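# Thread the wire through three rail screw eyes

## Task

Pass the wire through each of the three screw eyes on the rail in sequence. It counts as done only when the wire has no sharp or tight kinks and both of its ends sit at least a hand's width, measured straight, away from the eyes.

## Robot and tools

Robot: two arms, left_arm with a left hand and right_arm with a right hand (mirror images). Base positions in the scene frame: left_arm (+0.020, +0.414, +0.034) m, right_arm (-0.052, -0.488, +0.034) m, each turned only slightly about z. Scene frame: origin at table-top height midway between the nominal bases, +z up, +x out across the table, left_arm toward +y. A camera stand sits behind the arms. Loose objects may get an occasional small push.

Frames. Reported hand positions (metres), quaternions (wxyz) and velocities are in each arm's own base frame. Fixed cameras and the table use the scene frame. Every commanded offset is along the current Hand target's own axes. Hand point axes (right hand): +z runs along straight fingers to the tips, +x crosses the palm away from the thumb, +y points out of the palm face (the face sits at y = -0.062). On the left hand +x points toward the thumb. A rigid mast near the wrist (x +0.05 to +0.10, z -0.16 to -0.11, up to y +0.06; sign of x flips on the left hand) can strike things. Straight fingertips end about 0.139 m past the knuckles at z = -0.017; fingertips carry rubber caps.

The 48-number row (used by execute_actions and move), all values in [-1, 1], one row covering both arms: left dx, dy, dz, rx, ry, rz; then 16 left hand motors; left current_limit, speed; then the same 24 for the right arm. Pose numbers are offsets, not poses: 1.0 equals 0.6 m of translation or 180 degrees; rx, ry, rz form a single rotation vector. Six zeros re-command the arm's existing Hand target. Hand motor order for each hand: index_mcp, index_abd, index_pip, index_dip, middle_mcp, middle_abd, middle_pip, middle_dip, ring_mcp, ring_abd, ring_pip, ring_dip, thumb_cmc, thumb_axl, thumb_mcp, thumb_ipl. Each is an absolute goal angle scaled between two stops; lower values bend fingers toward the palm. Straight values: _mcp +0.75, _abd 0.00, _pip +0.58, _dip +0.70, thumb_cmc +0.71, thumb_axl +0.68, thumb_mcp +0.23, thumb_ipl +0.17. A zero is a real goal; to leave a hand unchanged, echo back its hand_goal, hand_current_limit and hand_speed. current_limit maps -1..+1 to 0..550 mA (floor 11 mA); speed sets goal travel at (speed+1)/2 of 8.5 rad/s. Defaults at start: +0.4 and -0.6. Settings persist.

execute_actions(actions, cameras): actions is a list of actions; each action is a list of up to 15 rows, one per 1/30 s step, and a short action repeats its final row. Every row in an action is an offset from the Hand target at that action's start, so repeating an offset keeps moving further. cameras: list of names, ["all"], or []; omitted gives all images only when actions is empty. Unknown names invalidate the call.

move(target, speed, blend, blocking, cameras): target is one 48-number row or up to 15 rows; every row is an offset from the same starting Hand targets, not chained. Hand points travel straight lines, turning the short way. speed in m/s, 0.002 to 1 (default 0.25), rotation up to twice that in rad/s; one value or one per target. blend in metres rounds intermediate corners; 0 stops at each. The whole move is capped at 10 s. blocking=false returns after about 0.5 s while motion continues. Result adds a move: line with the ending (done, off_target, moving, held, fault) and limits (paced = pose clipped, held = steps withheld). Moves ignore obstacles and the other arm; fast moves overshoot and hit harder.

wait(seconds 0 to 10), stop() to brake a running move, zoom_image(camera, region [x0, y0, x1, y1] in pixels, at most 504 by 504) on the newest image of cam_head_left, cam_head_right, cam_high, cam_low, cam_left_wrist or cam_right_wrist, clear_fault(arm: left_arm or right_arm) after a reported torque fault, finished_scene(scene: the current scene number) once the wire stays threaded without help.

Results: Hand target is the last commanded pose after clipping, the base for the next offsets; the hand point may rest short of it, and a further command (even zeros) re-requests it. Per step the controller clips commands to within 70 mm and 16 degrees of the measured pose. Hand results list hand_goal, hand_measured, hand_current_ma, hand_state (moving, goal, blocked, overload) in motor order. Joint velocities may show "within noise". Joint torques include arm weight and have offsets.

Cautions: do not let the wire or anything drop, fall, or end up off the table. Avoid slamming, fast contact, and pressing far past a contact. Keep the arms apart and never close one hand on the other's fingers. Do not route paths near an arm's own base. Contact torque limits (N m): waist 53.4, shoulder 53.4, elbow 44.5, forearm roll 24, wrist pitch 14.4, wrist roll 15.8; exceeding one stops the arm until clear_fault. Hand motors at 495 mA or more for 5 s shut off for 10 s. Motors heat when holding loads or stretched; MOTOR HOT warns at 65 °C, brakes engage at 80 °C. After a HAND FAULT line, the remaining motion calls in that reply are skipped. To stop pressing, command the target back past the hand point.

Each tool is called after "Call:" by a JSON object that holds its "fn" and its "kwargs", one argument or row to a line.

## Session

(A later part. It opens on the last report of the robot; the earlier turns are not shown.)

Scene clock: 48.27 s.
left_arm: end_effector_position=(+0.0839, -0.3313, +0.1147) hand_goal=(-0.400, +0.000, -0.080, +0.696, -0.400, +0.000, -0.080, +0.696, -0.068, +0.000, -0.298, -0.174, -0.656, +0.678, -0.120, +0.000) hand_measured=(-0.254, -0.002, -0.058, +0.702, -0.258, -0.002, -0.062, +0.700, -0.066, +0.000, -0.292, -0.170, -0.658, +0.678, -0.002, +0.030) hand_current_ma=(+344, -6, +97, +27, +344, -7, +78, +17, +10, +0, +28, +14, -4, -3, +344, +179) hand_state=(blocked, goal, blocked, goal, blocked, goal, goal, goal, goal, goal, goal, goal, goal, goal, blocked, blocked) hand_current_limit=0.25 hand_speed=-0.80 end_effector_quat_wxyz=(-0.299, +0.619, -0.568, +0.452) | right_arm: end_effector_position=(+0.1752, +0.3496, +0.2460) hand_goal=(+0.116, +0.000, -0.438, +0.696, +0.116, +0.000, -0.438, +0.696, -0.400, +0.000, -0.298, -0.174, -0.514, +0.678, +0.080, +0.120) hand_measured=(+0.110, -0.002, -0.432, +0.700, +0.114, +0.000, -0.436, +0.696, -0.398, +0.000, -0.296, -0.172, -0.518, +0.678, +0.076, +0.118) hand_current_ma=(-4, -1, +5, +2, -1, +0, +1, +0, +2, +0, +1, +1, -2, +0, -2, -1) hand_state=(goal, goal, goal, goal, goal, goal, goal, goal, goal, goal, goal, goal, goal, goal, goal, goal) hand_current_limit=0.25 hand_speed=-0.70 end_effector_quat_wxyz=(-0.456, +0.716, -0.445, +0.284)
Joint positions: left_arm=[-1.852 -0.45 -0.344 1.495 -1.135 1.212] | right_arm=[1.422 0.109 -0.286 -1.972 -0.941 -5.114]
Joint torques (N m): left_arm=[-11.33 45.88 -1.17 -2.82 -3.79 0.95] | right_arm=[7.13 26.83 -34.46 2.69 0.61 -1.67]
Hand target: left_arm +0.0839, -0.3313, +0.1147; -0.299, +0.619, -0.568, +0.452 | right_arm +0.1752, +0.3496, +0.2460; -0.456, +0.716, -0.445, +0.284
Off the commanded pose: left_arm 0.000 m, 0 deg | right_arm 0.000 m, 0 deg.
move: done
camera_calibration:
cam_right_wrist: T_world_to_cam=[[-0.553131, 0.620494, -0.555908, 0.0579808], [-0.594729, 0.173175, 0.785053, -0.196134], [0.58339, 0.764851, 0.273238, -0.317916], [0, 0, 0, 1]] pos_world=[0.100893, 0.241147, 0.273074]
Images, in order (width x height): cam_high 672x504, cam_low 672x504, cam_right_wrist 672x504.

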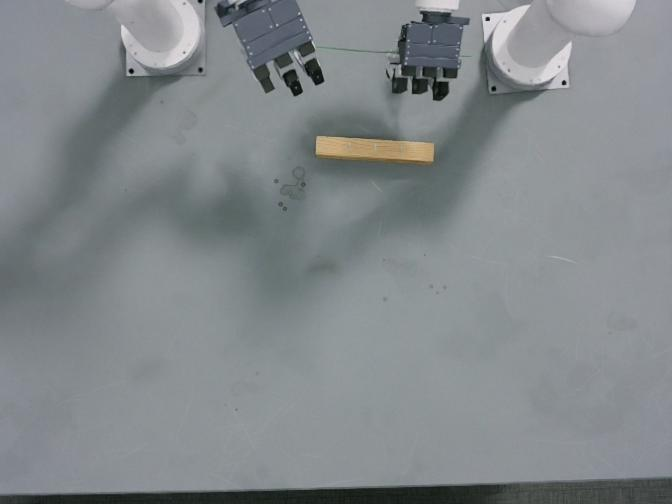

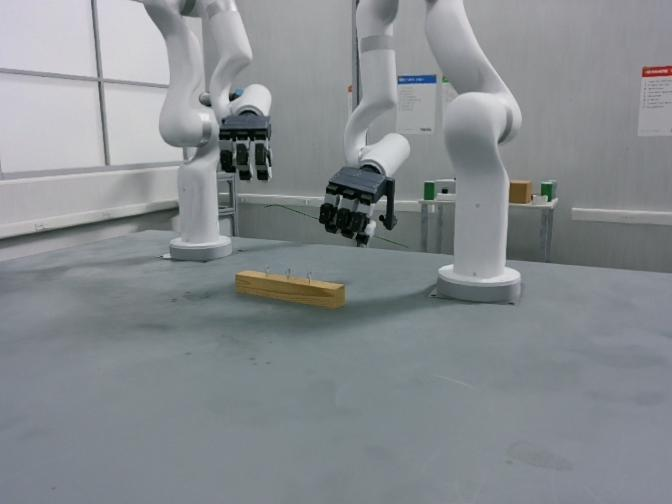

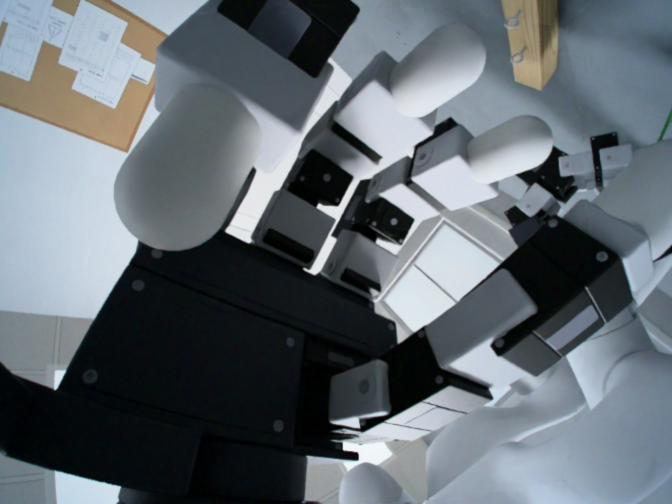

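Call:
{"fn": "move", "kwargs": {
  "target": [0,0,0,0,-0.0298,0.0639, -0.40,0,-0.08,0.696, -0.40,0,-0.08,0.696, -0.068,0,-0.299,-0.174, -0.657,0.677,-0.12,0.0, 0.25,-0.8, -0.0947,0.1040,0.0612,0,0.1259,0.0587, 0.115,0,-0.438,0.696, 0.115,0,-0.438,0.696, -0.40,0,-0.299,-0.174, -0.657,0.677,0.0,0.08, 0.25,-0.7],
  "speed": 0.1,
  "cameras": ["cam_low","cam_right_wrist","cam_high"]
}}

Call:
{"fn": "zoom_image", "kwargs": {
  "camera": "cam_low",
  "region": [240, 180, 440, 280]
}}

Call:
{"fn": "zoom_image", "kwargs": {
  "camera": "cam_high",
  "region": [290, 20, 490, 110]
}}

Call:
{"fn": "zoom_image", "kwargs": {
  "camera": "cam_right_wrist",
  "region": [420, 0, 672, 250]
}}

Scene clock: 52.17 s.
left_arm: end_effector_position=(+0.0839, -0.3313, +0.1147) hand_goal=(-0.400, +0.000, -0.080, +0.696, -0.400, +0.000, -0.080, +0.696, -0.068, +0.000, -0.298, -0.174, -0.656, +0.678, -0.120, +0.000) hand_measured=(-0.254, -0.002, -0.058, +0.702, -0.258, -0.002, -0.062, +0.700, -0.066, +0.000, -0.292, -0.170, -0.658, +0.678, -0.002, +0.030) hand_current_ma=(+344, -6, +97, +27, +344, -7, +78, +17, +10, +0, +28, +14, -4, -3, +344, +179) hand_state=(blocked, goal, blocked, goal, blocked, goal, goal, goal, goal, goal, goal, goal, goal, goal, blocked, blocked) hand_current_limit=0.25 hand_speed=-0.80 end_effector_quat_wxyz=(-0.369, +0.580, -0.613, +0.390) | right_arm: end_effector_position=(+0.1562, +0.4036, +0.1739) hand_goal=(+0.116, +0.000, -0.438, +0.696, +0.116, +0.000, -0.438, +0.696, -0.400, +0.000, -0.298, -0.174, -0.656, +0.678, +0.000, +0.080) hand_measured=(+0.110, -0.002, -0.432, +0.700, +0.114, +0.000, -0.436, +0.696, -0.398, +0.000, -0.296, -0.172, -0.652, +0.678, +0.002, +0.082) hand_current_ma=(-4, -1, +5, +2, -1, +0, +1, +0, +2, +0, +1, +1, +2, +0, +1, +2) hand_state=(goal, goal, goal, goal, goal, goal, goal, goal, goal, goal, goal, goal, goal, goal, goal, goal) hand_current_limit=0.25 hand_speed=-0.70 end_effector_quat_wxyz=(-0.384, +0.603, -0.589, +0.376)
Joint positions: left_arm=[-1.825 -0.454 -0.428 1.383 -1.129 1.543] | right_arm=[1.589 -0.367 -0.582 -1.476 -1.145 -4.95]
Joint torques (N m): left_arm=[12.6 17.37 -20.01 -2.8 -4.45 1] | right_arm=[7.7 14.05 -29.49 3.76 -4.5 1.99]
Hand target: left_arm +0.0839, -0.3313, +0.1147; -0.369, +0.580, -0.613, +0.390 | right_arm +0.1562, +0.4036, +0.1739; -0.384, +0.603, -0.589, +0.376
Off the commanded pose: left_arm 0.000 m, 0 deg | right_arm 0.000 m, 0 deg.
move: done
camera_calibration:
cam_right_wrist: T_world_to_cam=[[-0.23894, 0.796196, -0.555859, -0.1461], [-0.465939, 0.408226, 0.785018, -0.275196], [0.851944, 0.446569, 0.273437, -0.241927], [0, 0, 0, 1]] pos_world=[0.0429743, 0.336703, 0.200974]
Images, in order (width x height): cam_high 672x504, cam_low 672x504, cam_right_wrist 672x504.

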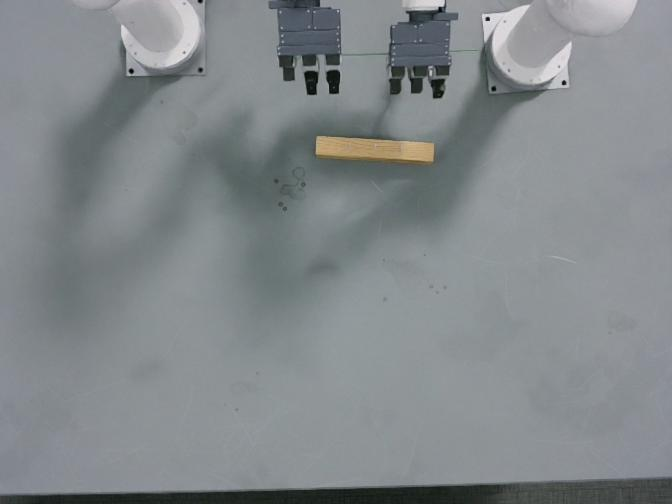

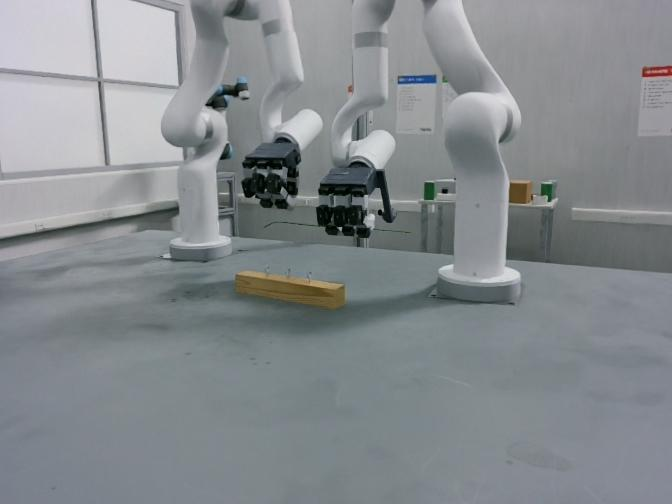

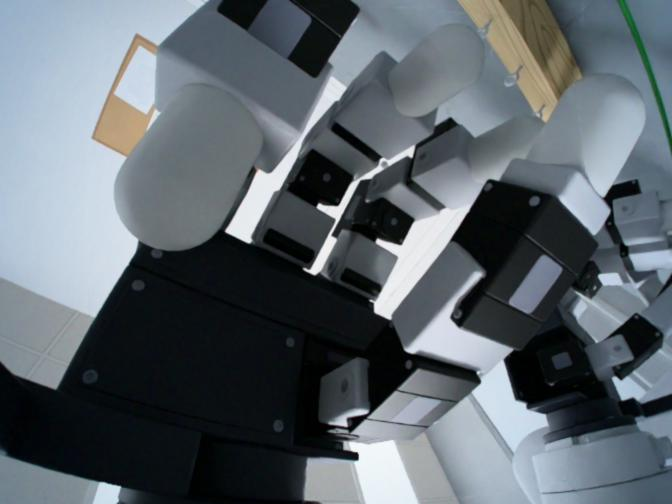

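Scaled by 2.520 from the camera's 672x504 image, which has a finer 960x720 frame.

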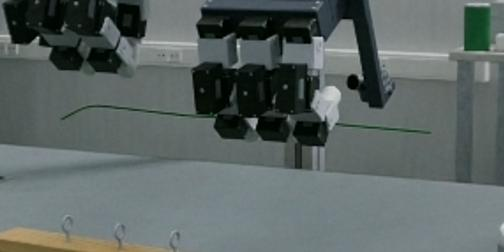

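Scaled by 2.520 from the camera's 672x504 image, which has a finer 960x720 frame.

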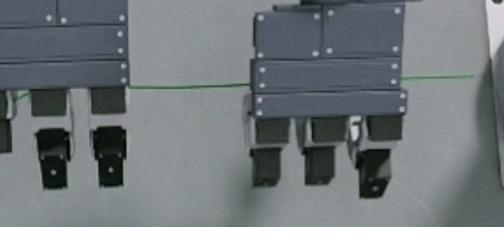

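Scaled by 2.000 from the camera's 672x504 image, which has a finer 960x720 frame.

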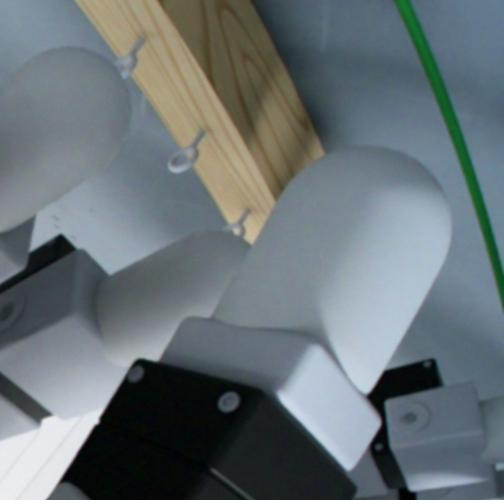

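Call:
{"fn": "move", "kwargs": {
  "target": [0,0,0,0,0,0, -0.40,0,-0.08,0.696, -0.40,0,-0.08,0.696, -0.068,0,-0.299,-0.174, -0.657,0.677,-0.12,0.0, 0.25,-0.8, 0,0.0865,0.0477,0,0,0, 0.115,0,-0.438,0.696, 0.115,0,-0.438,0.696, -0.40,0,-0.299,-0.174, -0.657,0.677,0.0,0.08, 0.25,-0.7],
  "speed": 0.08,
  "cameras": ["cam_low","cam_right_wrist"]
}}

Call:
{"fn": "zoom_image", "kwargs": {
  "camera": "cam_low",
  "region": [240, 180, 360, 260]
}}

Call:
{"fn": "zoom_image", "kwargs": {
  "camera": "cam_right_wrist",
  "region": [400, 0, 672, 260]
}}

Scene clock: 54.20 s.
left_arm: end_effector_position=(+0.0839, -0.3313, +0.1147) hand_goal=(-0.400, +0.000, -0.080, +0.696, -0.400, +0.000, -0.080, +0.696, -0.068, +0.000, -0.298, -0.174, -0.656, +0.678, -0.120, +0.000) hand_measured=(-0.254, -0.002, -0.058, +0.702, -0.258, -0.002, -0.062, +0.700, -0.066, +0.000, -0.292, -0.170, -0.658, +0.678, -0.002, +0.030) hand_current_ma=(+344, -6, +97, +27, +344, -7, +78, +17, +10, +0, +28, +14, -4, -3, +344, +179) hand_state=(blocked, goal, blocked, goal, blocked, goal, goal, goal, goal, goal, goal, goal, goal, goal, blocked, blocked) hand_current_limit=0.25 hand_speed=-0.80 end_effector_quat_wxyz=(-0.369, +0.580, -0.613, +0.390) | right_arm: end_effector_position=(+0.1602, +0.4037, +0.1148) hand_goal=(+0.116, +0.000, -0.438, +0.696, +0.116, +0.000, -0.438, +0.696, -0.400, +0.000, -0.298, -0.174, -0.656, +0.678, +0.000, +0.080) hand_measured=(+0.110, -0.002, -0.432, +0.700, +0.114, +0.000, -0.436, +0.696, -0.398, +0.000, -0.296, -0.172, -0.652, +0.678, +0.002, +0.082) hand_current_ma=(-4, -1, +5, +2, -1, +0, +1, +0, +2, +0, +1, +1, +2, +0, +1, +2) hand_state=(goal, goal, goal, goal, goal, goal, goal, goal, goal, goal, goal, goal, goal, goal, goal, goal) hand_current_limit=0.25 hand_speed=-0.70 end_effector_quat_wxyz=(-0.384, +0.603, -0.590, +0.376)
Joint positions: left_arm=[-1.825 -0.454 -0.428 1.383 -1.129 1.543] | right_arm=[1.578 -0.535 -0.603 -1.554 -1.135 -4.788]
Joint torques (N m): left_arm=[11.57 14.98 -20.11 -2.73 -4.52 1.12] | right_arm=[-6.21 17.99 -25.66 -3.31 -0.43 2.03]
Hand target: left_arm +0.0839, -0.3313, +0.1147; -0.369, +0.580, -0.613, +0.390 | right_arm +0.1603, +0.4037, +0.1148; -0.384, +0.603, -0.589, +0.376
Off the commanded pose: left_arm 0.000 m, 0 deg | right_arm 0.000 m, 0 deg.
move: done
camera_calibration:
cam_right_wrist: T_world_to_cam=[[-0.23894, 0.796196, -0.555859, -0.177995], [-0.465939, 0.408226, 0.785018, -0.226937], [0.851944, 0.446569, 0.273437, -0.229174], [0, 0, 0, 1]] pos_world=[0.0469743, 0.336703, 0.141874]
Images, in order (width x height): cam_low 672x504, cam_right_wrist 672x504.

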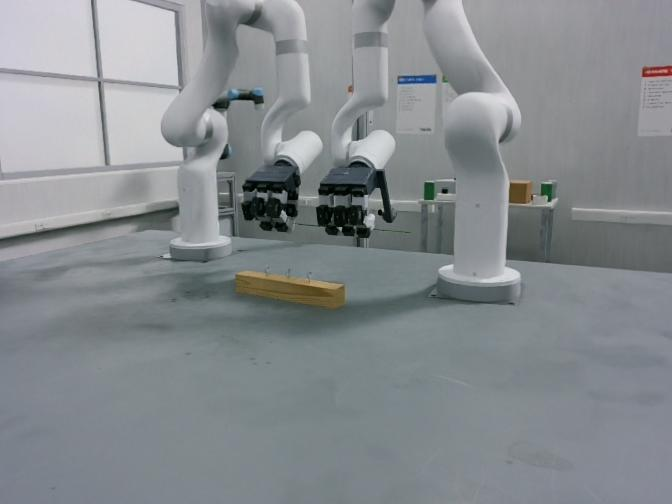

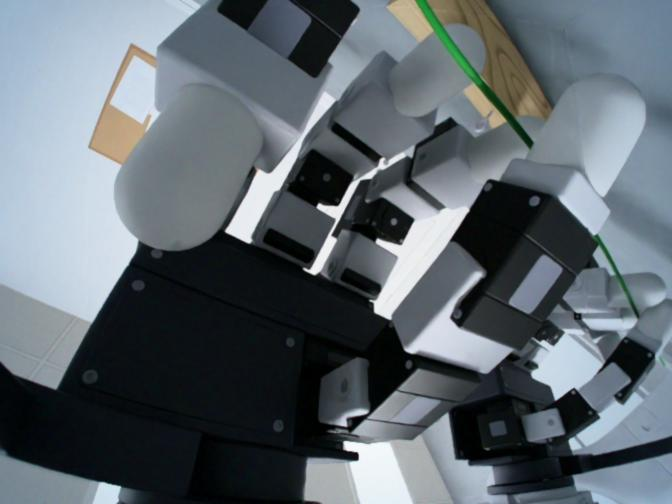

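Scaled by 4.200 from the camera's 672x504 image, which has a finer 960x720 frame.

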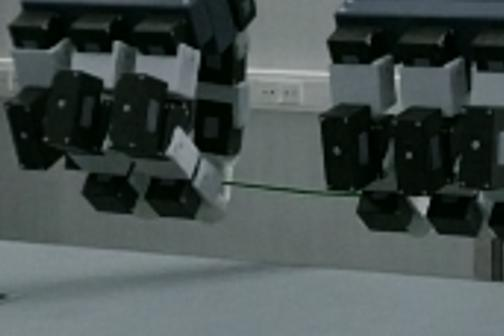

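Scaled by 1.853 from the camera's 672x504 image, which has a finer 960x720 frame.

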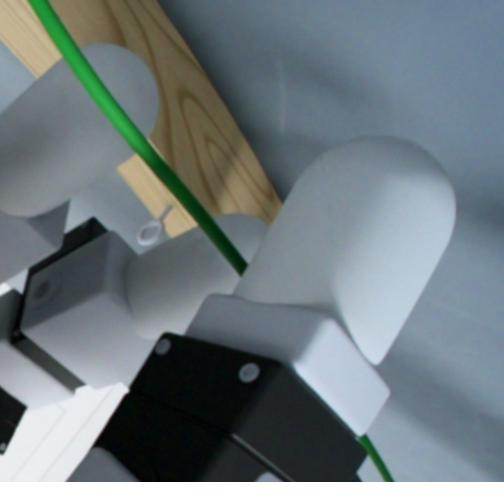

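Call:
{"fn": "move", "kwargs": {
  "target": [
    [0,0,0,0,0,0, -0.40,0,-0.08,0.696, -0.40,0,-0.08,0.696, -0.068,0,-0.299,-0.174, -0.657,0.677,-0.12,0.0, 0.25,-0.8, 0,-0.0055,0.0085,0,0,0, 0.115,0,-0.438,0.696, 0.115,0,-0.438,0.696, -0.40,0,-0.299,-0.174, -0.657,0.677,0.0,0.08, 0.25,-0.8],
    [0,0,0,0,0,0, -0.40,0,-0.08,0.696, -0.40,0,-0.08,0.696, -0.068,0,-0.299,-0.174, -0.657,0.677,-0.12,0.0, 0.25,-0.8, 0,-0.0055,0.0085,0,0,0, -0.234,0,-0.124,0.696, -0.234,0,-0.124,0.696, -0.40,0,-0.299,-0.174, -0.657,0.677,0.0,0.08, 0.25,-0.8],
    [0,0,0,0,0,0, -0.40,0,-0.08,0.696, -0.40,0,-0.08,0.696, -0.068,0,-0.299,-0.174, -0.657,0.677,-0.12,0.0, 0.25,-0.8, 0,-0.0055,0.0085,0,0,0, -0.40,0,-0.08,0.696, -0.40,0,-0.08,0.696, -0.40,0,-0.299,-0.174, -0.657,0.677,-0.12,0.0, 0.25,-0.8]
  ],
  "speed": 0.04,
  "cameras": ["cam_low","cam_right_wrist","cam_high"]
}}

Call:
{"fn": "zoom_image", "kwargs": {
  "camera": "cam_low",
  "region": [240, 180, 440, 280]
}}

Call:
{"fn": "zoom_image", "kwargs": {
  "camera": "cam_right_wrist",
  "region": [400, 0, 672, 260]
}}

Call:
{"fn": "zoom_image", "kwargs": {
  "camera": "cam_high",
  "region": [290, 20, 490, 110]
}}

Scene clock: 56.60 s.
left_arm: end_effector_position=(+0.0839, -0.3313, +0.1147) hand_goal=(-0.400, +0.000, -0.080, +0.696, -0.400, +0.000, -0.080, +0.696, -0.068, +0.000, -0.298, -0.174, -0.656, +0.678, -0.120, +0.000) hand_measured=(-0.254, -0.002, -0.054, +0.704, -0.258, -0.002, -0.062, +0.700, -0.066, +0.000, -0.292, -0.170, -0.658, +0.678, -0.002, +0.024) hand_current_ma=(+344, -6, +118, +36, +344, -7, +83, +20, +10, +0, +28, +14, -4, -3, +344, +149) hand_state=(blocked, goal, blocked, goal, blocked, goal, goal, goal, goal, goal, goal, goal, goal, goal, blocked, blocked) hand_current_limit=0.25 hand_speed=-0.80 end_effector_quat_wxyz=(-0.369, +0.580, -0.613, +0.390) | right_arm: end_effector_position=(+0.1663, +0.4038, +0.1156) hand_goal=(-0.400, +0.000, -0.080, +0.696, -0.400, +0.000, -0.080, +0.696, -0.400, +0.000, -0.298, -0.174, -0.656, +0.678, -0.120, +0.000) hand_measured=(-0.258, -0.002, -0.056, +0.702, -0.278, +0.000, -0.058, +0.704, -0.398, +0.000, -0.296, -0.172, -0.654, +0.678, -0.008, +0.048) hand_current_ma=(+344, -1, +35, +6, +344, +0, +32, +6, +2, +0, +1, +1, +1, +0, +344, +151) hand_state=(blocked, goal, blocked, goal, blocked, goal, blocked, goal, goal, goal, goal, goal, goal, goal, blocked, blocked) hand_current_limit=0.25 hand_speed=-0.80 end_effector_quat_wxyz=(-0.384, +0.603, -0.589, +0.376)
Joint positions: left_arm=[-1.825 -0.454 -0.428 1.383 -1.129 1.543] | right_arm=[1.562 -0.532 -0.603 -1.569 -1.134 -4.791]
Joint torques (N m): left_arm=[10.82 16.15 -19.87 -2.84 -4.29 1.05] | right_arm=[-4.75 42.45 -3.09 -3.81 0.3 -1.5]
Hand target: left_arm +0.0839, -0.3313, +0.1147; -0.369, +0.580, -0.613, +0.390 | right_arm +0.1663, +0.4038, +0.1156; -0.384, +0.603, -0.589, +0.376
Off the commanded pose: left_arm 0.000 m, 0 deg | right_arm 0.000 m, 0 deg.
move: done
camera_calibration:
cam_right_wrist: T_world_to_cam=[[-0.238904, 0.796163, -0.555922, -0.176234], [-0.465958, 0.408289, 0.784973, -0.224819], [0.851944, 0.44657, 0.273437, -0.234679], [0, 0, 0, 1]] pos_world=[0.0530743, 0.336903, 0.142675]
Images, in order (width x height): cam_high 672x504, cam_low 672x504, cam_right_wrist 672x504.

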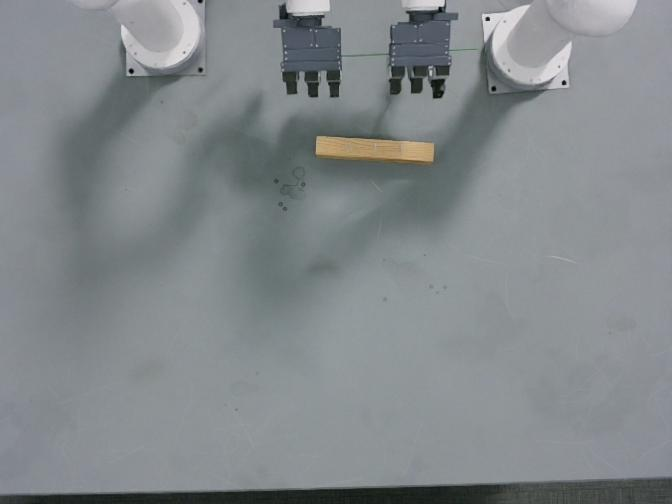

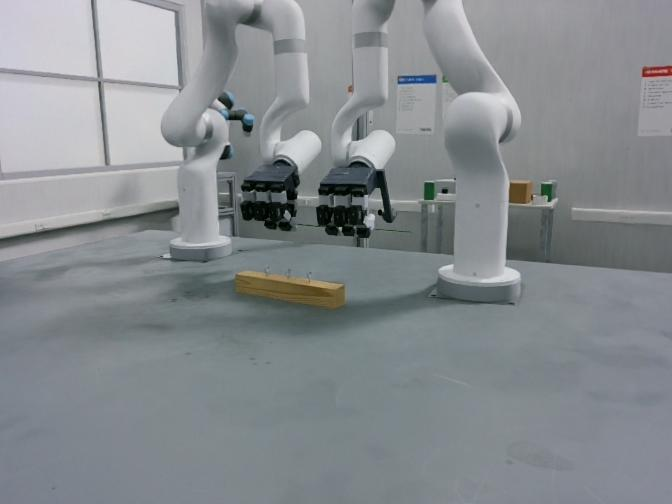

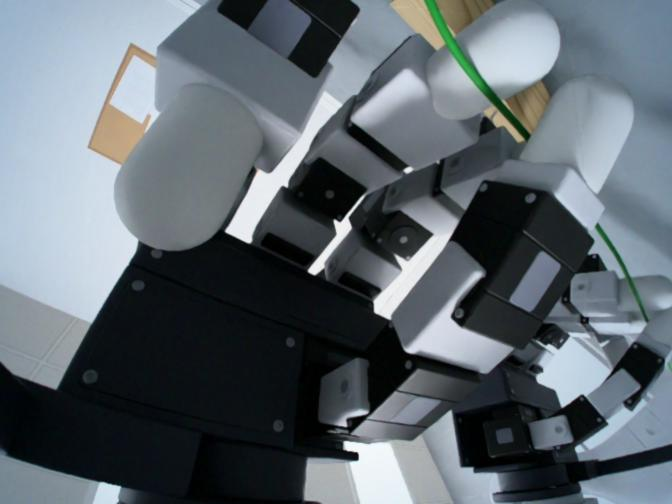

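Scaled by 2.520 from the camera's 672x504 image, which has a finer 960x720 frame.

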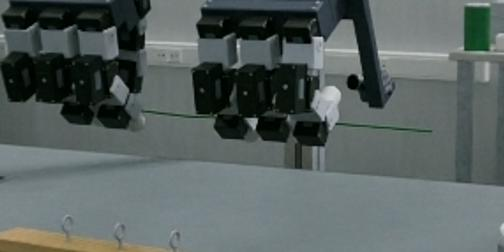

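Scaled by 1.853 from the camera's 672x504 image, which has a finer 960x720 frame.

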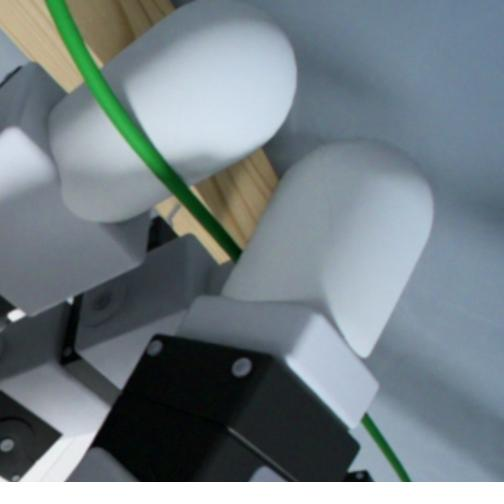

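Scaled by 2.520 from the camera's 672x504 image, which has a finer 960x720 frame.

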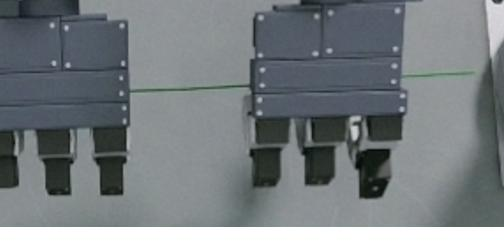

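Call:
{"fn": "move", "kwargs": {
  "target": [
    [0,0,0,0,0,0, 0.0,0,-0.35,0.696, 0.0,0,-0.35,0.696, -0.068,0,-0.299,-0.174, -0.657,0.677,0.08,0.12, 0.25,-0.8, 0,0,0,0,0,0, -0.40,0,-0.08,0.696, -0.40,0,-0.08,0.696, -0.40,0,-0.299,-0.174, -0.657,0.677,-0.12,0.0, 0.25,-0.8],
    [0,-0.0906,-0.0423,0,0,0, 0.0,0,-0.35,0.696, 0.0,0,-0.35,0.696, -0.068,0,-0.299,-0.174, -0.657,0.677,0.08,0.12, 0.25,-0.8, 0,0,0,0,0,0, -0.40,0,-0.08,0.696, -0.40,0,-0.08,0.696, -0.40,0,-0.299,-0.174, -0.657,0.677,-0.12,0.0, 0.25,-0.8]
  ],
  "speed": 0.1,
  "cameras": ["cam_low","cam_high"]
}}

Call:
{"fn": "zoom_image", "kwargs": {
  "camera": "cam_low",
  "region": [240, 180, 440, 280]
}}

Call:
{"fn": "zoom_image", "kwargs": {
  "camera": "cam_high",
  "region": [290, 20, 490, 110]
}}

Scene clock: 58.87 s.
left_arm: end_effector_position=(+0.0839, -0.3313, +0.1746) hand_goal=(+0.000, +0.000, -0.350, +0.696, +0.000, +0.000, -0.350, +0.696, -0.068, +0.000, -0.298, -0.174, -0.656, +0.678, +0.080, +0.120) hand_measured=(-0.002, -0.002, -0.342, +0.700, -0.002, -0.002, -0.342, +0.698, -0.066, +0.000, -0.292, -0.170, -0.658, +0.678, +0.076, +0.118) hand_current_ma=(-12, -6, +30, +14, -11, -7, +30, +12, +10, +0, +28, +14, -4, -3, -17, -10) hand_state=(goal, goal, goal, goal, goal, goal, goal, goal, goal, goal, goal, goal, goal, goal, goal, goal) hand_current_limit=0.25 hand_speed=-0.80 end_effector_quat_wxyz=(-0.369, +0.580, -0.613, +0.390) | right_arm: end_effector_position=(+0.1663, +0.4038, +0.1156) hand_goal=(-0.400, +0.000, -0.080, +0.696, -0.400, +0.000, -0.080, +0.696, -0.400, +0.000, -0.298, -0.174, -0.656, +0.678, -0.120, +0.000) hand_measured=(-0.262, -0.002, -0.044, +0.708, -0.288, +0.000, -0.054, +0.706, -0.398, +0.000, -0.296, -0.172, -0.654, +0.678, -0.008, +0.048) hand_current_ma=(+344, -1, +64, +14, +344, +0, +41, +10, +2, +0, +1, +1, +1, +0, +344, +151) hand_state=(blocked, goal, blocked, goal, blocked, goal, blocked, goal, goal, goal, goal, goal, goal, goal, blocked, blocked) hand_current_limit=0.25 hand_speed=-0.80 end_effector_quat_wxyz=(-0.384, +0.603, -0.589, +0.376)
Joint positions: left_arm=[-1.825 -0.247 -0.403 1.303 -1.17 1.738] | right_arm=[1.562 -0.532 -0.603 -1.569 -1.134 -4.791]
Joint torques (N m): left_arm=[-11.71 48.24 -5.71 -2.22 -4.36 0.98] | right_arm=[-4.52 43.5 -2.38 -3.78 -0.48 -1.44]
Hand target: left_arm +0.0839, -0.3313, +0.1747; -0.369, +0.580, -0.613, +0.390 | right_arm +0.1663, +0.4038, +0.1156; -0.384, +0.603, -0.589, +0.376
Off the commanded pose: left_arm 0.000 m, 0 deg | right_arm 0.000 m, 0 deg.
move: done
Images, in order (width x height): cam_high 672x504, cam_low 672x504.

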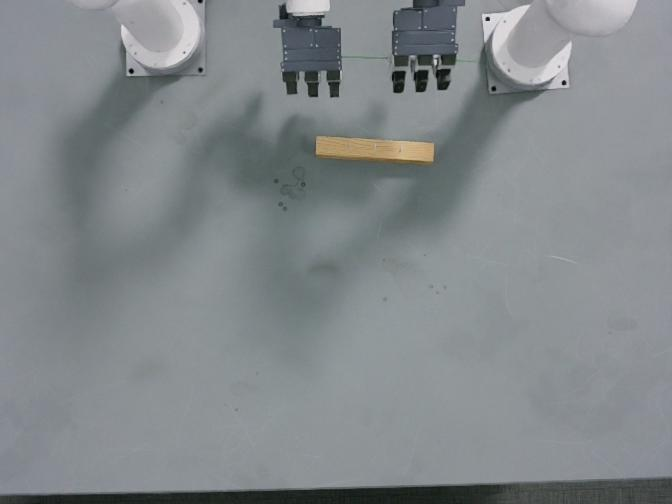

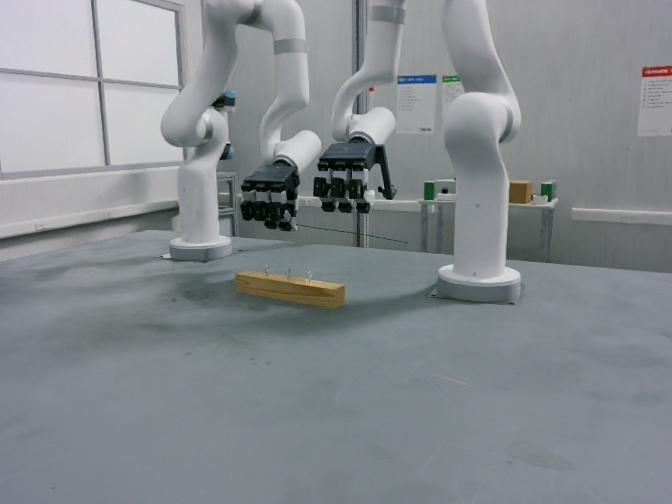

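Scaled by 2.520 from the camera's 672x504 image, which has a finer 960x720 frame.

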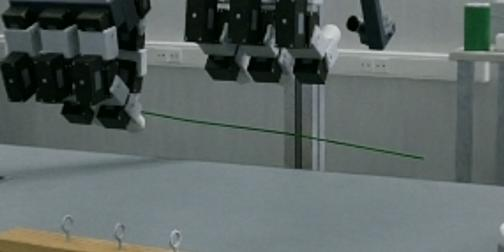

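Scaled by 2.520 from the camera's 672x504 image, which has a finer 960x720 frame.

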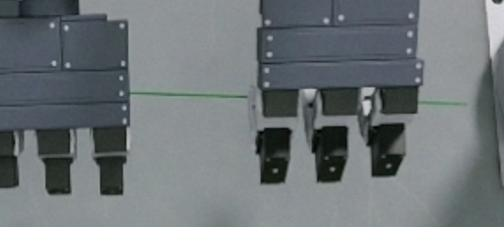

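Call:
{"fn": "zoom_image", "kwargs": {
  "camera": "cam_high",
  "region": [310, 120, 380, 170]
}}

Call:
{"fn": "zoom_image", "kwargs": {
  "camera": "cam_high",
  "region": [370, 120, 440, 170]
}}

Call:
{"fn": "zoom_image", "kwargs": {
  "camera": "cam_low",
  "region": [230, 255, 350, 310]
}}

Scaled by 7.200 from the camera's 672x504 image, which has a finer 960x720 frame.

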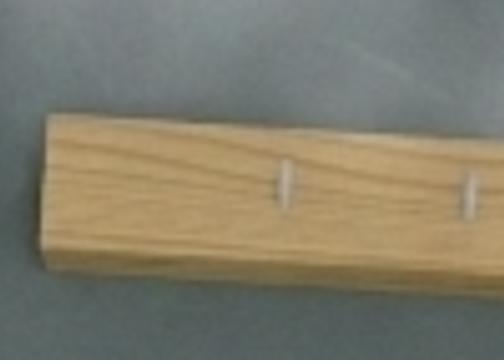

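Scaled by 7.200 from the camera's 672x504 image, which has a finer 960x720 frame.

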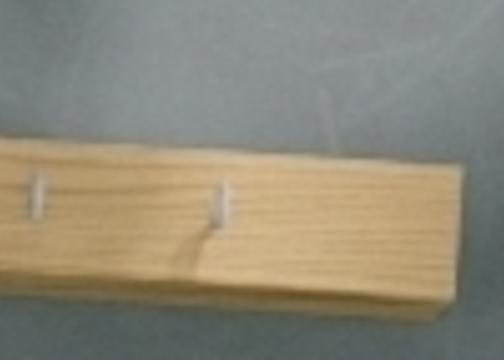

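Scaled by 4.200 from the camera's 672x504 image, which has a finer 960x720 frame.

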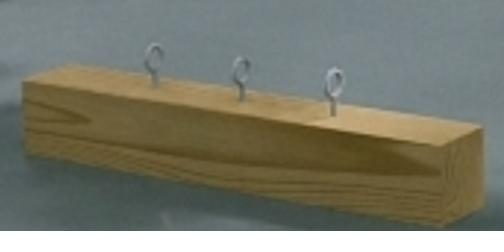

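Call:
{"fn": "move", "kwargs": {
  "target": [-0.255,-0.1072,-0.05,0,0,0, 0.0,0,-0.35,0.696, 0.0,0,-0.35,0.696, -0.068,0,-0.299,-0.174, -0.657,0.677,0.08,0.12, 0.25,-0.8, 0.5178,-0.0095,0.2585,-0.1908,0.0062,0.0488, -0.40,0,-0.08,0.696, -0.40,0,-0.08,0.696, -0.40,0,-0.299,-0.174, -0.657,0.677,-0.12,0.0, 0.25,-0.8],
  "speed": 0.15,
  "cameras": ["cam_low","cam_high"]
}}

Call:
{"fn": "zoom_image", "kwargs": {
  "camera": "cam_low",
  "region": [140, 200, 340, 320]
}}

Call:
{"fn": "zoom_image", "kwargs": {
  "camera": "cam_high",
  "region": [180, 80, 420, 190]
}}

Scene clock: 66.67 s.
left_arm: end_effector_position=(+0.0924, -0.1873, +0.2410) hand_goal=(+0.000, +0.000, -0.350, +0.696, +0.000, +0.000, -0.350, +0.696, -0.068, +0.000, -0.298, -0.174, -0.656, +0.678, +0.080, +0.120) hand_measured=(-0.002, -0.002, -0.342, +0.700, -0.002, -0.002, -0.344, +0.698, -0.066, +0.000, -0.292, -0.170, -0.658, +0.678, +0.076, +0.118) hand_current_ma=(-11, -6, +30, +14, -11, -7, +29, +12, +10, +0, +28, +14, -4, -3, -16, -10) hand_state=(goal, goal, goal, goal, goal, goal, goal, goal, goal, goal, goal, goal, goal, goal, goal, goal) hand_current_limit=0.25 hand_speed=-0.80 end_effector_quat_wxyz=(-0.370, +0.580, -0.613, +0.390) | right_arm: end_effector_position=(+0.3162, +0.0964, +0.0555) hand_goal=(-0.400, +0.000, -0.080, +0.696, -0.400, +0.000, -0.080, +0.696, -0.400, +0.000, -0.298, -0.174, -0.656, +0.678, -0.120, +0.000) hand_measured=(-0.262, -0.004, -0.044, +0.708, -0.288, +0.000, -0.054, +0.706, -0.394, +0.000, -0.296, -0.172, -0.654, +0.678, -0.008, +0.048) hand_current_ma=(+344, -1, +65, +14, +344, +0, +41, +10, +4, +0, +1, +1, +1, +0, +344, +151) hand_state=(blocked, goal, blocked, goal, blocked, goal, blocked, goal, goal, goal, goal, goal, goal, goal, blocked, blocked) hand_current_limit=0.25 hand_speed=-0.80 end_effector_quat_wxyz=(+0.211, -0.640, +0.722, -0.161)
Joint positions: left_arm=[-1.99 0.418 -0.06 1.053 -1.342 2.028] | right_arm=[0.197 -0.42 -0.352 -3.03 -0.604 -4.505]
Joint torques (N m): left_arm=[11.56 -15.61 -29.4 2.62 1.65 -1.22] | right_arm=[-6.22 13.13 -23.95 -3.38 1.67 2.08]
Hand target: left_arm +0.0924, -0.1873, +0.2409; -0.370, +0.580, -0.613, +0.390 (not the last commanded pose) | right_arm +0.3162, +0.0964, +0.0555; +0.211, -0.640, +0.722, -0.161
Off the commanded pose: left_arm 0.010 m, 0 deg | right_arm 0.000 m, 0 deg.
move: held (left_arm; a check stopped the path); limits=held
pose unreachable (left arm): on one or more control steps of this call, first in action 0 (counted from 0), this arm could not follow its commanded pose, so it was not sent that pose on those steps. It may still have moved: this result reports where it is.
cause: moving toward the commanded pose would bring two parts of the arm too close to each other (joints 2 (shoulder) to 6 (wrist roll) lie between them).
Images, in order (width x height): cam_high 672x504, cam_low 672x504.

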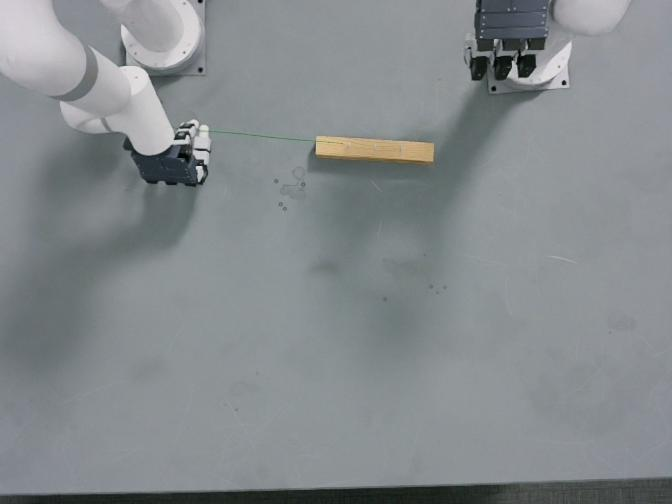

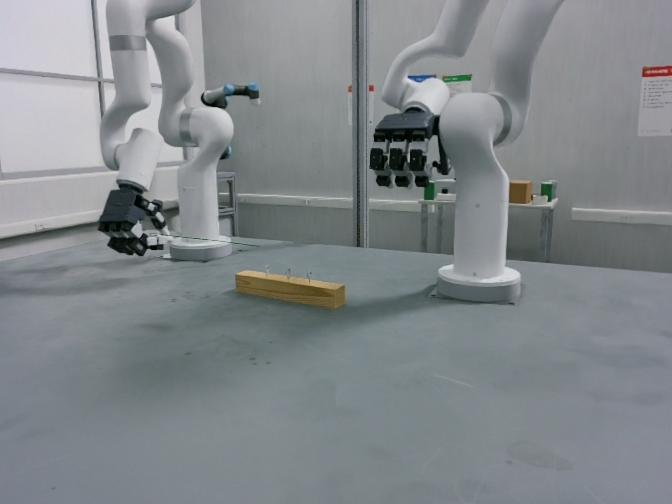

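Scaled by 2.520 from the camera's 672x504 image, which has a finer 960x720 frame.

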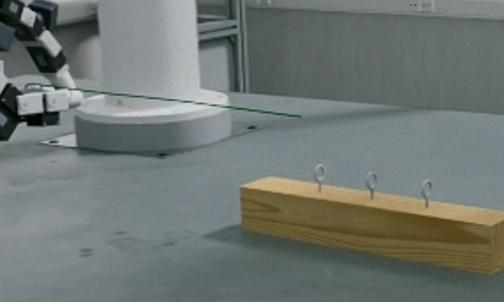

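Scaled by 2.100 from the camera's 672x504 image, which has a finer 960x720 frame.

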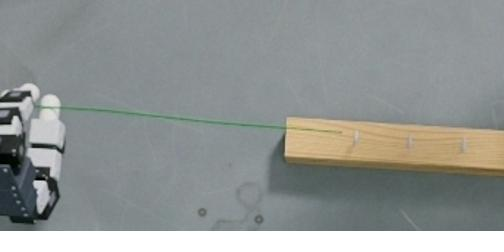

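Call:
{"fn": "zoom_image", "kwargs": {
  "camera": "cam_high",
  "region": [300, 120, 370, 170]
}}

Call:
{"fn": "zoom_image", "kwargs": {
  "camera": "cam_high",
  "region": [190, 110, 320, 160]
}}

Call:
{"fn": "zoom_image", "kwargs": {
  "camera": "cam_low",
  "region": [160, 220, 280, 290]
}}

Scaled by 7.200 from the camera's 672x504 image, which has a finer 960x720 frame.

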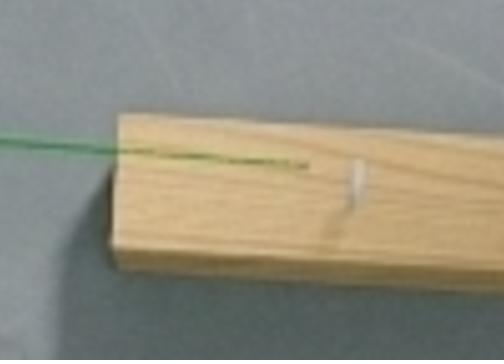

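Scaled by 3.877 from the camera's 672x504 image, which has a finer 960x720 frame.

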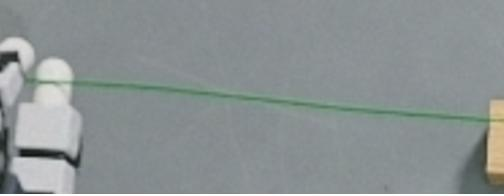

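Scaled by 4.200 from the camera's 672x504 image, which has a finer 960x720 frame.

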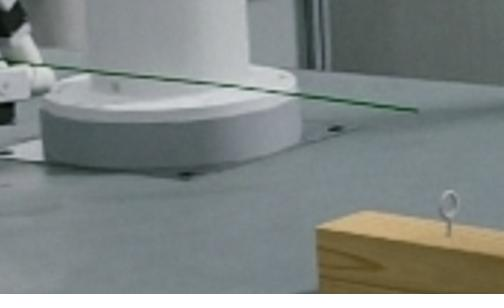

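Call:
{"fn": "move", "kwargs": {
  "target": [0,0,0,0,0,0, 0.0,0,-0.35,0.696, 0.0,0,-0.35,0.696, -0.068,0,-0.299,-0.174, -0.657,0.677,0.08,0.12, 0.25,-0.8, 0.0083,0.0420,0.0747,-0.0009,-0.0045,-0.0077, -0.40,0,-0.08,0.696, -0.40,0,-0.08,0.696, -0.40,0,-0.299,-0.174, -0.657,0.677,-0.12,0.0, 0.25,-0.8],
  "speed": 0.06,
  "cameras": ["cam_low","cam_high"]
}}

Call:
{"fn": "zoom_image", "kwargs": {
  "camera": "cam_high",
  "region": [310, 110, 370, 170]
}}

Call:
{"fn": "zoom_image", "kwargs": {
  "camera": "cam_high",
  "region": [190, 110, 320, 160]
}}

Call:
{"fn": "zoom_image", "kwargs": {
  "camera": "cam_low",
  "region": [240, 240, 300, 290]
}}

Call:
{"fn": "zoom_image", "kwargs": {
  "camera": "cam_low",
  "region": [130, 220, 270, 300]
}}

Scene clock: 69.47 s.
left_arm: end_effector_position=(+0.0924, -0.1873, +0.2409) hand_goal=(+0.000, +0.000, -0.350, +0.696, +0.000, +0.000, -0.350, +0.696, -0.068, +0.000, -0.298, -0.174, -0.656, +0.678, +0.080, +0.120) hand_measured=(-0.002, -0.002, -0.342, +0.700, -0.002, -0.002, -0.344, +0.698, -0.066, +0.000, -0.292, -0.170, -0.658, +0.678, +0.076, +0.118) hand_current_ma=(-11, -6, +30, +14, -11, -7, +29, +12, +10, +0, +28, +14, -4, -3, -16, -10) hand_state=(goal, goal, goal, goal, goal, goal, goal, goal, goal, goal, goal, goal, goal, goal, goal, goal) hand_current_limit=0.25 hand_speed=-0.80 end_effector_quat_wxyz=(-0.370, +0.580, -0.613, +0.390) | right_arm: end_effector_position=(+0.3170, +0.0964, +0.0038) hand_goal=(-0.400, +0.000, -0.080, +0.696, -0.400, +0.000, -0.080, +0.696, -0.400, +0.000, -0.298, -0.174, -0.656, +0.678, -0.120, +0.000) hand_measured=(-0.262, -0.004, -0.044, +0.708, -0.288, +0.000, -0.054, +0.706, -0.394, +0.000, -0.296, -0.172, -0.654, +0.678, -0.008, +0.048) hand_current_ma=(+344, -1, +65, +14, +344, +0, +41, +10, +4, +0, +1, +1, +1, +0, +344, +151) hand_state=(blocked, goal, blocked, goal, blocked, goal, blocked, goal, goal, goal, goal, goal, goal, goal, blocked, blocked) hand_current_limit=0.25 hand_speed=-0.80 end_effector_quat_wxyz=(+0.213, -0.650, +0.712, -0.158)
Joint positions: left_arm=[-1.99 0.418 -0.06 1.053 -1.342 2.028] | right_arm=[0.191 -0.619 -0.404 -3.074 -0.752 -4.491]
Joint torques (N m): left_arm=[11.54 -16.11 -29.18 2.62 1.38 -1.27] | right_arm=[-5.8 14.96 -19.64 -3.31 -3.42 2]
Hand target: left_arm +0.0924, -0.1873, +0.2409; -0.370, +0.580, -0.613, +0.390 | right_arm +0.3170, +0.0964, +0.0038; +0.213, -0.650, +0.712, -0.158
Off the commanded pose: left_arm 0.000 m, 0 deg | right_arm 0.000 m, 0 deg.
move: done
Images, in order (width x height): cam_high 672x504, cam_low 672x504.

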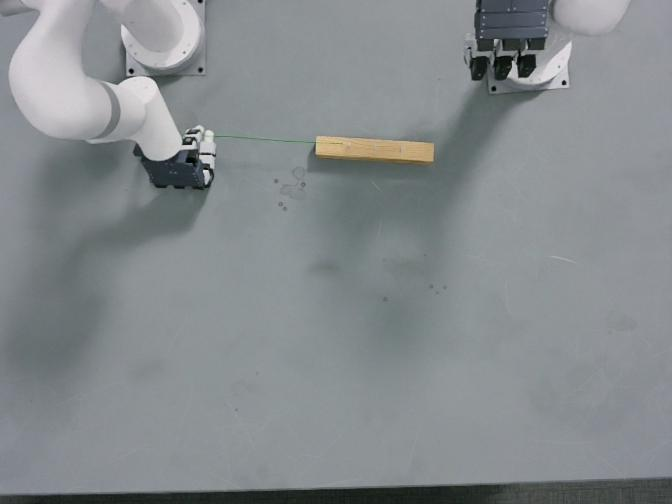

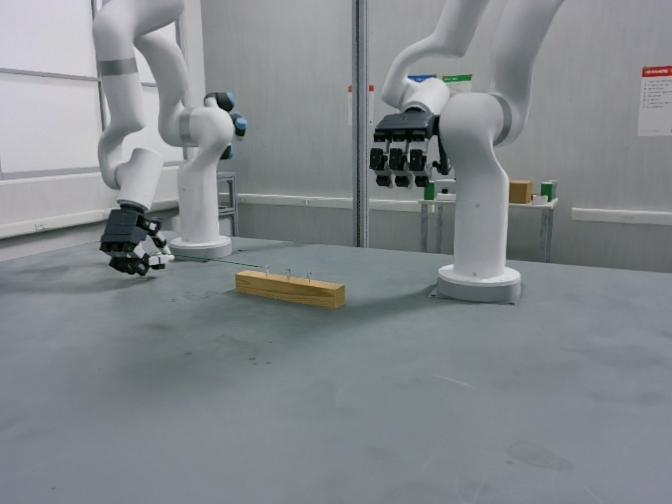

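Scaled by 8.400 from the camera's 672x504 image, which has a finer 960x720 frame.

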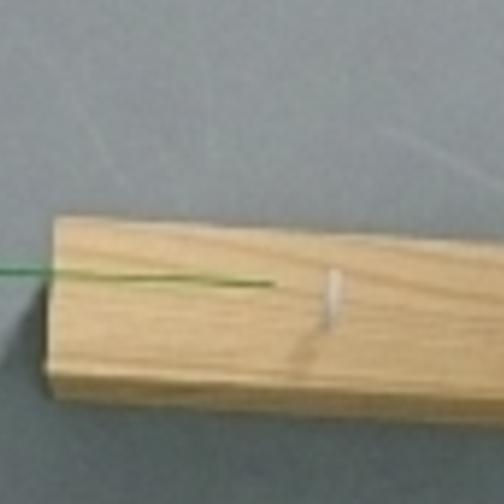

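Scaled by 3.877 from the camera's 672x504 image, which has a finer 960x720 frame.

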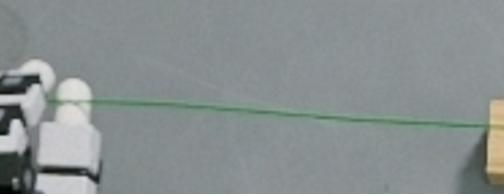

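Scaled by 8.400 from the camera's 672x504 image, which has a finer 960x720 frame.

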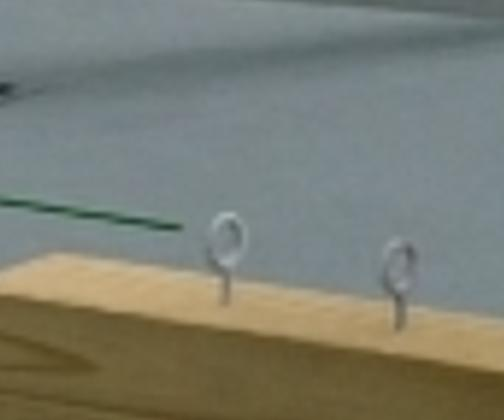

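Scaled by 3.600 from the camera's 672x504 image, which has a finer 960x720 frame.

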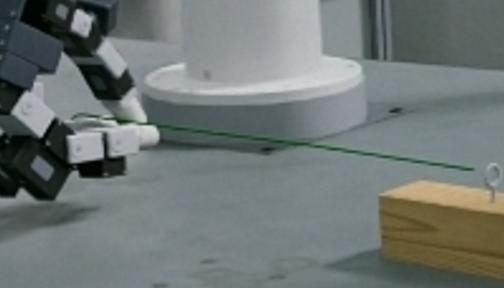

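Call:
{"fn": "move", "kwargs": {
  "target": [0,0,0,0,0,0, 0.0,0,-0.35,0.696, 0.0,0,-0.35,0.696, -0.068,0,-0.299,-0.174, -0.657,0.677,0.08,0.12, 0.25,-0.8, -0.0497,0.0002,0.0065,0,0,0, -0.40,0,-0.08,0.696, -0.40,0,-0.08,0.696, -0.40,0,-0.299,-0.174, -0.657,0.677,-0.12,0.0, 0.25,-0.8],
  "speed": 0.03,
  "cameras": ["cam_low","cam_high"]
}}

Call:
{"fn": "zoom_image", "kwargs": {
  "camera": "cam_high",
  "region": [320, 110, 380, 170]
}}

Call:
{"fn": "zoom_image", "kwargs": {
  "camera": "cam_low",
  "region": [240, 240, 300, 290]
}}

Scene clock: 71.47 s.
left_arm: end_effector_position=(+0.0924, -0.1873, +0.2409) hand_goal=(+0.000, +0.000, -0.350, +0.696, +0.000, +0.000, -0.350, +0.696, -0.068, +0.000, -0.298, -0.174, -0.656, +0.678, +0.080, +0.120) hand_measured=(-0.002, -0.002, -0.342, +0.700, -0.002, -0.002, -0.344, +0.698, -0.066, +0.000, -0.292, -0.170, -0.658, +0.678, +0.076, +0.118) hand_current_ma=(-11, -6, +30, +14, -11, -7, +29, +12, +10, +0, +28, +14, -4, -3, -16, -10) hand_state=(goal, goal, goal, goal, goal, goal, goal, goal, goal, goal, goal, goal, goal, goal, goal, goal) hand_current_limit=0.25 hand_speed=-0.80 end_effector_quat_wxyz=(-0.370, +0.580, -0.613, +0.390) | right_arm: end_effector_position=(+0.3208, +0.1262, +0.0033) hand_goal=(-0.400, +0.000, -0.080, +0.696, -0.400, +0.000, -0.080, +0.696, -0.400, +0.000, -0.298, -0.174, -0.656, +0.678, -0.120, +0.000) hand_measured=(-0.262, -0.004, -0.044, +0.708, -0.288, +0.000, -0.054, +0.706, -0.394, +0.000, -0.296, -0.172, -0.654, +0.678, -0.008, +0.048) hand_current_ma=(+344, -1, +65, +14, +344, +0, +41, +10, +4, +0, +1, +1, +1, +0, +344, +151) hand_state=(blocked, goal, blocked, goal, blocked, goal, blocked, goal, goal, goal, goal, goal, goal, goal, blocked, blocked) hand_current_limit=0.25 hand_speed=-0.80 end_effector_quat_wxyz=(+0.213, -0.650, +0.712, -0.158)
Joint positions: left_arm=[-1.99 0.418 -0.06 1.053 -1.342 2.028] | right_arm=[0.289 -0.627 -0.43 -2.998 -0.731 -4.465]
Joint torques (N m): left_arm=[12.02 -17.18 -28.62 2.33 1.53 -1.2] | right_arm=[8.24 14.98 -20.36 3.22 1.61 1.95]
Hand target: left_arm +0.0924, -0.1873, +0.2409; -0.370, +0.580, -0.613, +0.390 | right_arm +0.3208, +0.1262, +0.0033; +0.213, -0.650, +0.712, -0.158
Off the commanded pose: left_arm 0.000 m, 0 deg | right_arm 0.000 m, 0 deg.
move: done
Images, in order (width x height): cam_high 672x504, cam_low 672x504.

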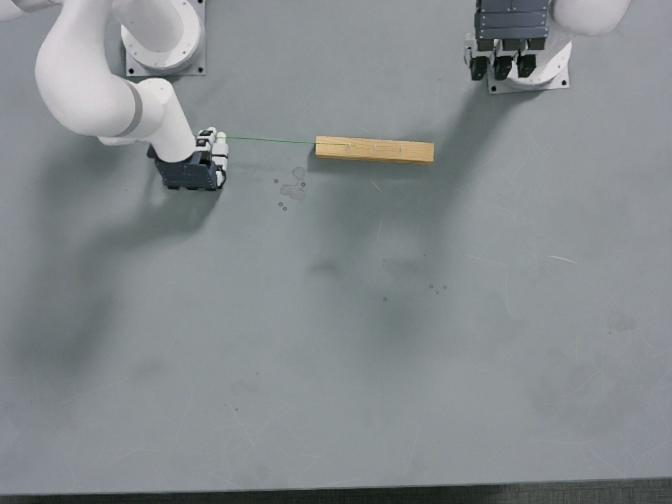

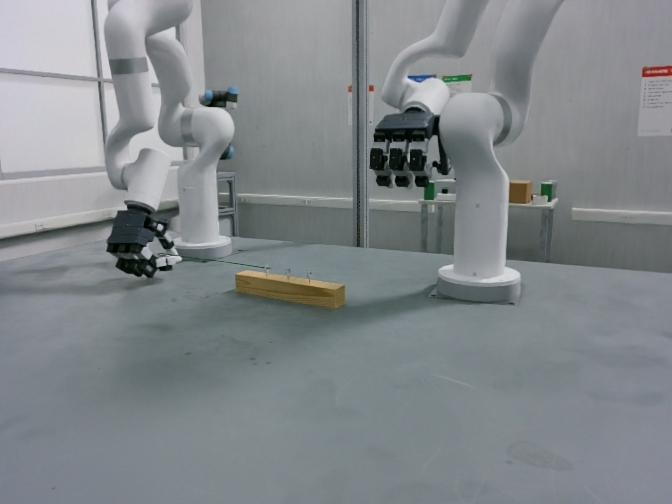

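Scaled by 8.400 from the camera's 672x504 image, which has a finer 960x720 frame.

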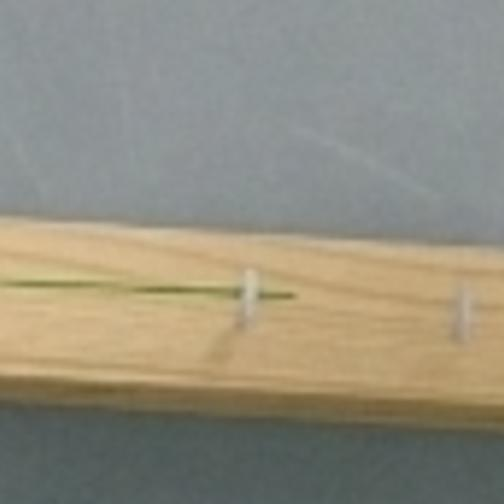

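Scaled by 8.400 from the camera's 672x504 image, which has a finer 960x720 frame.

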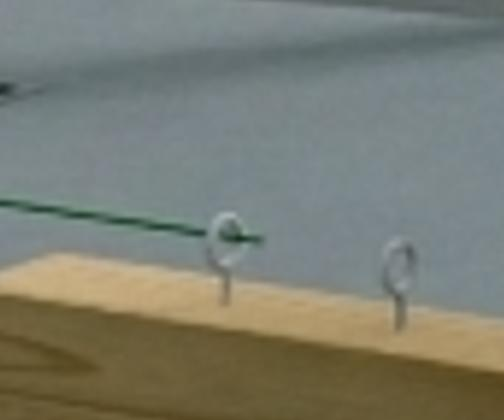

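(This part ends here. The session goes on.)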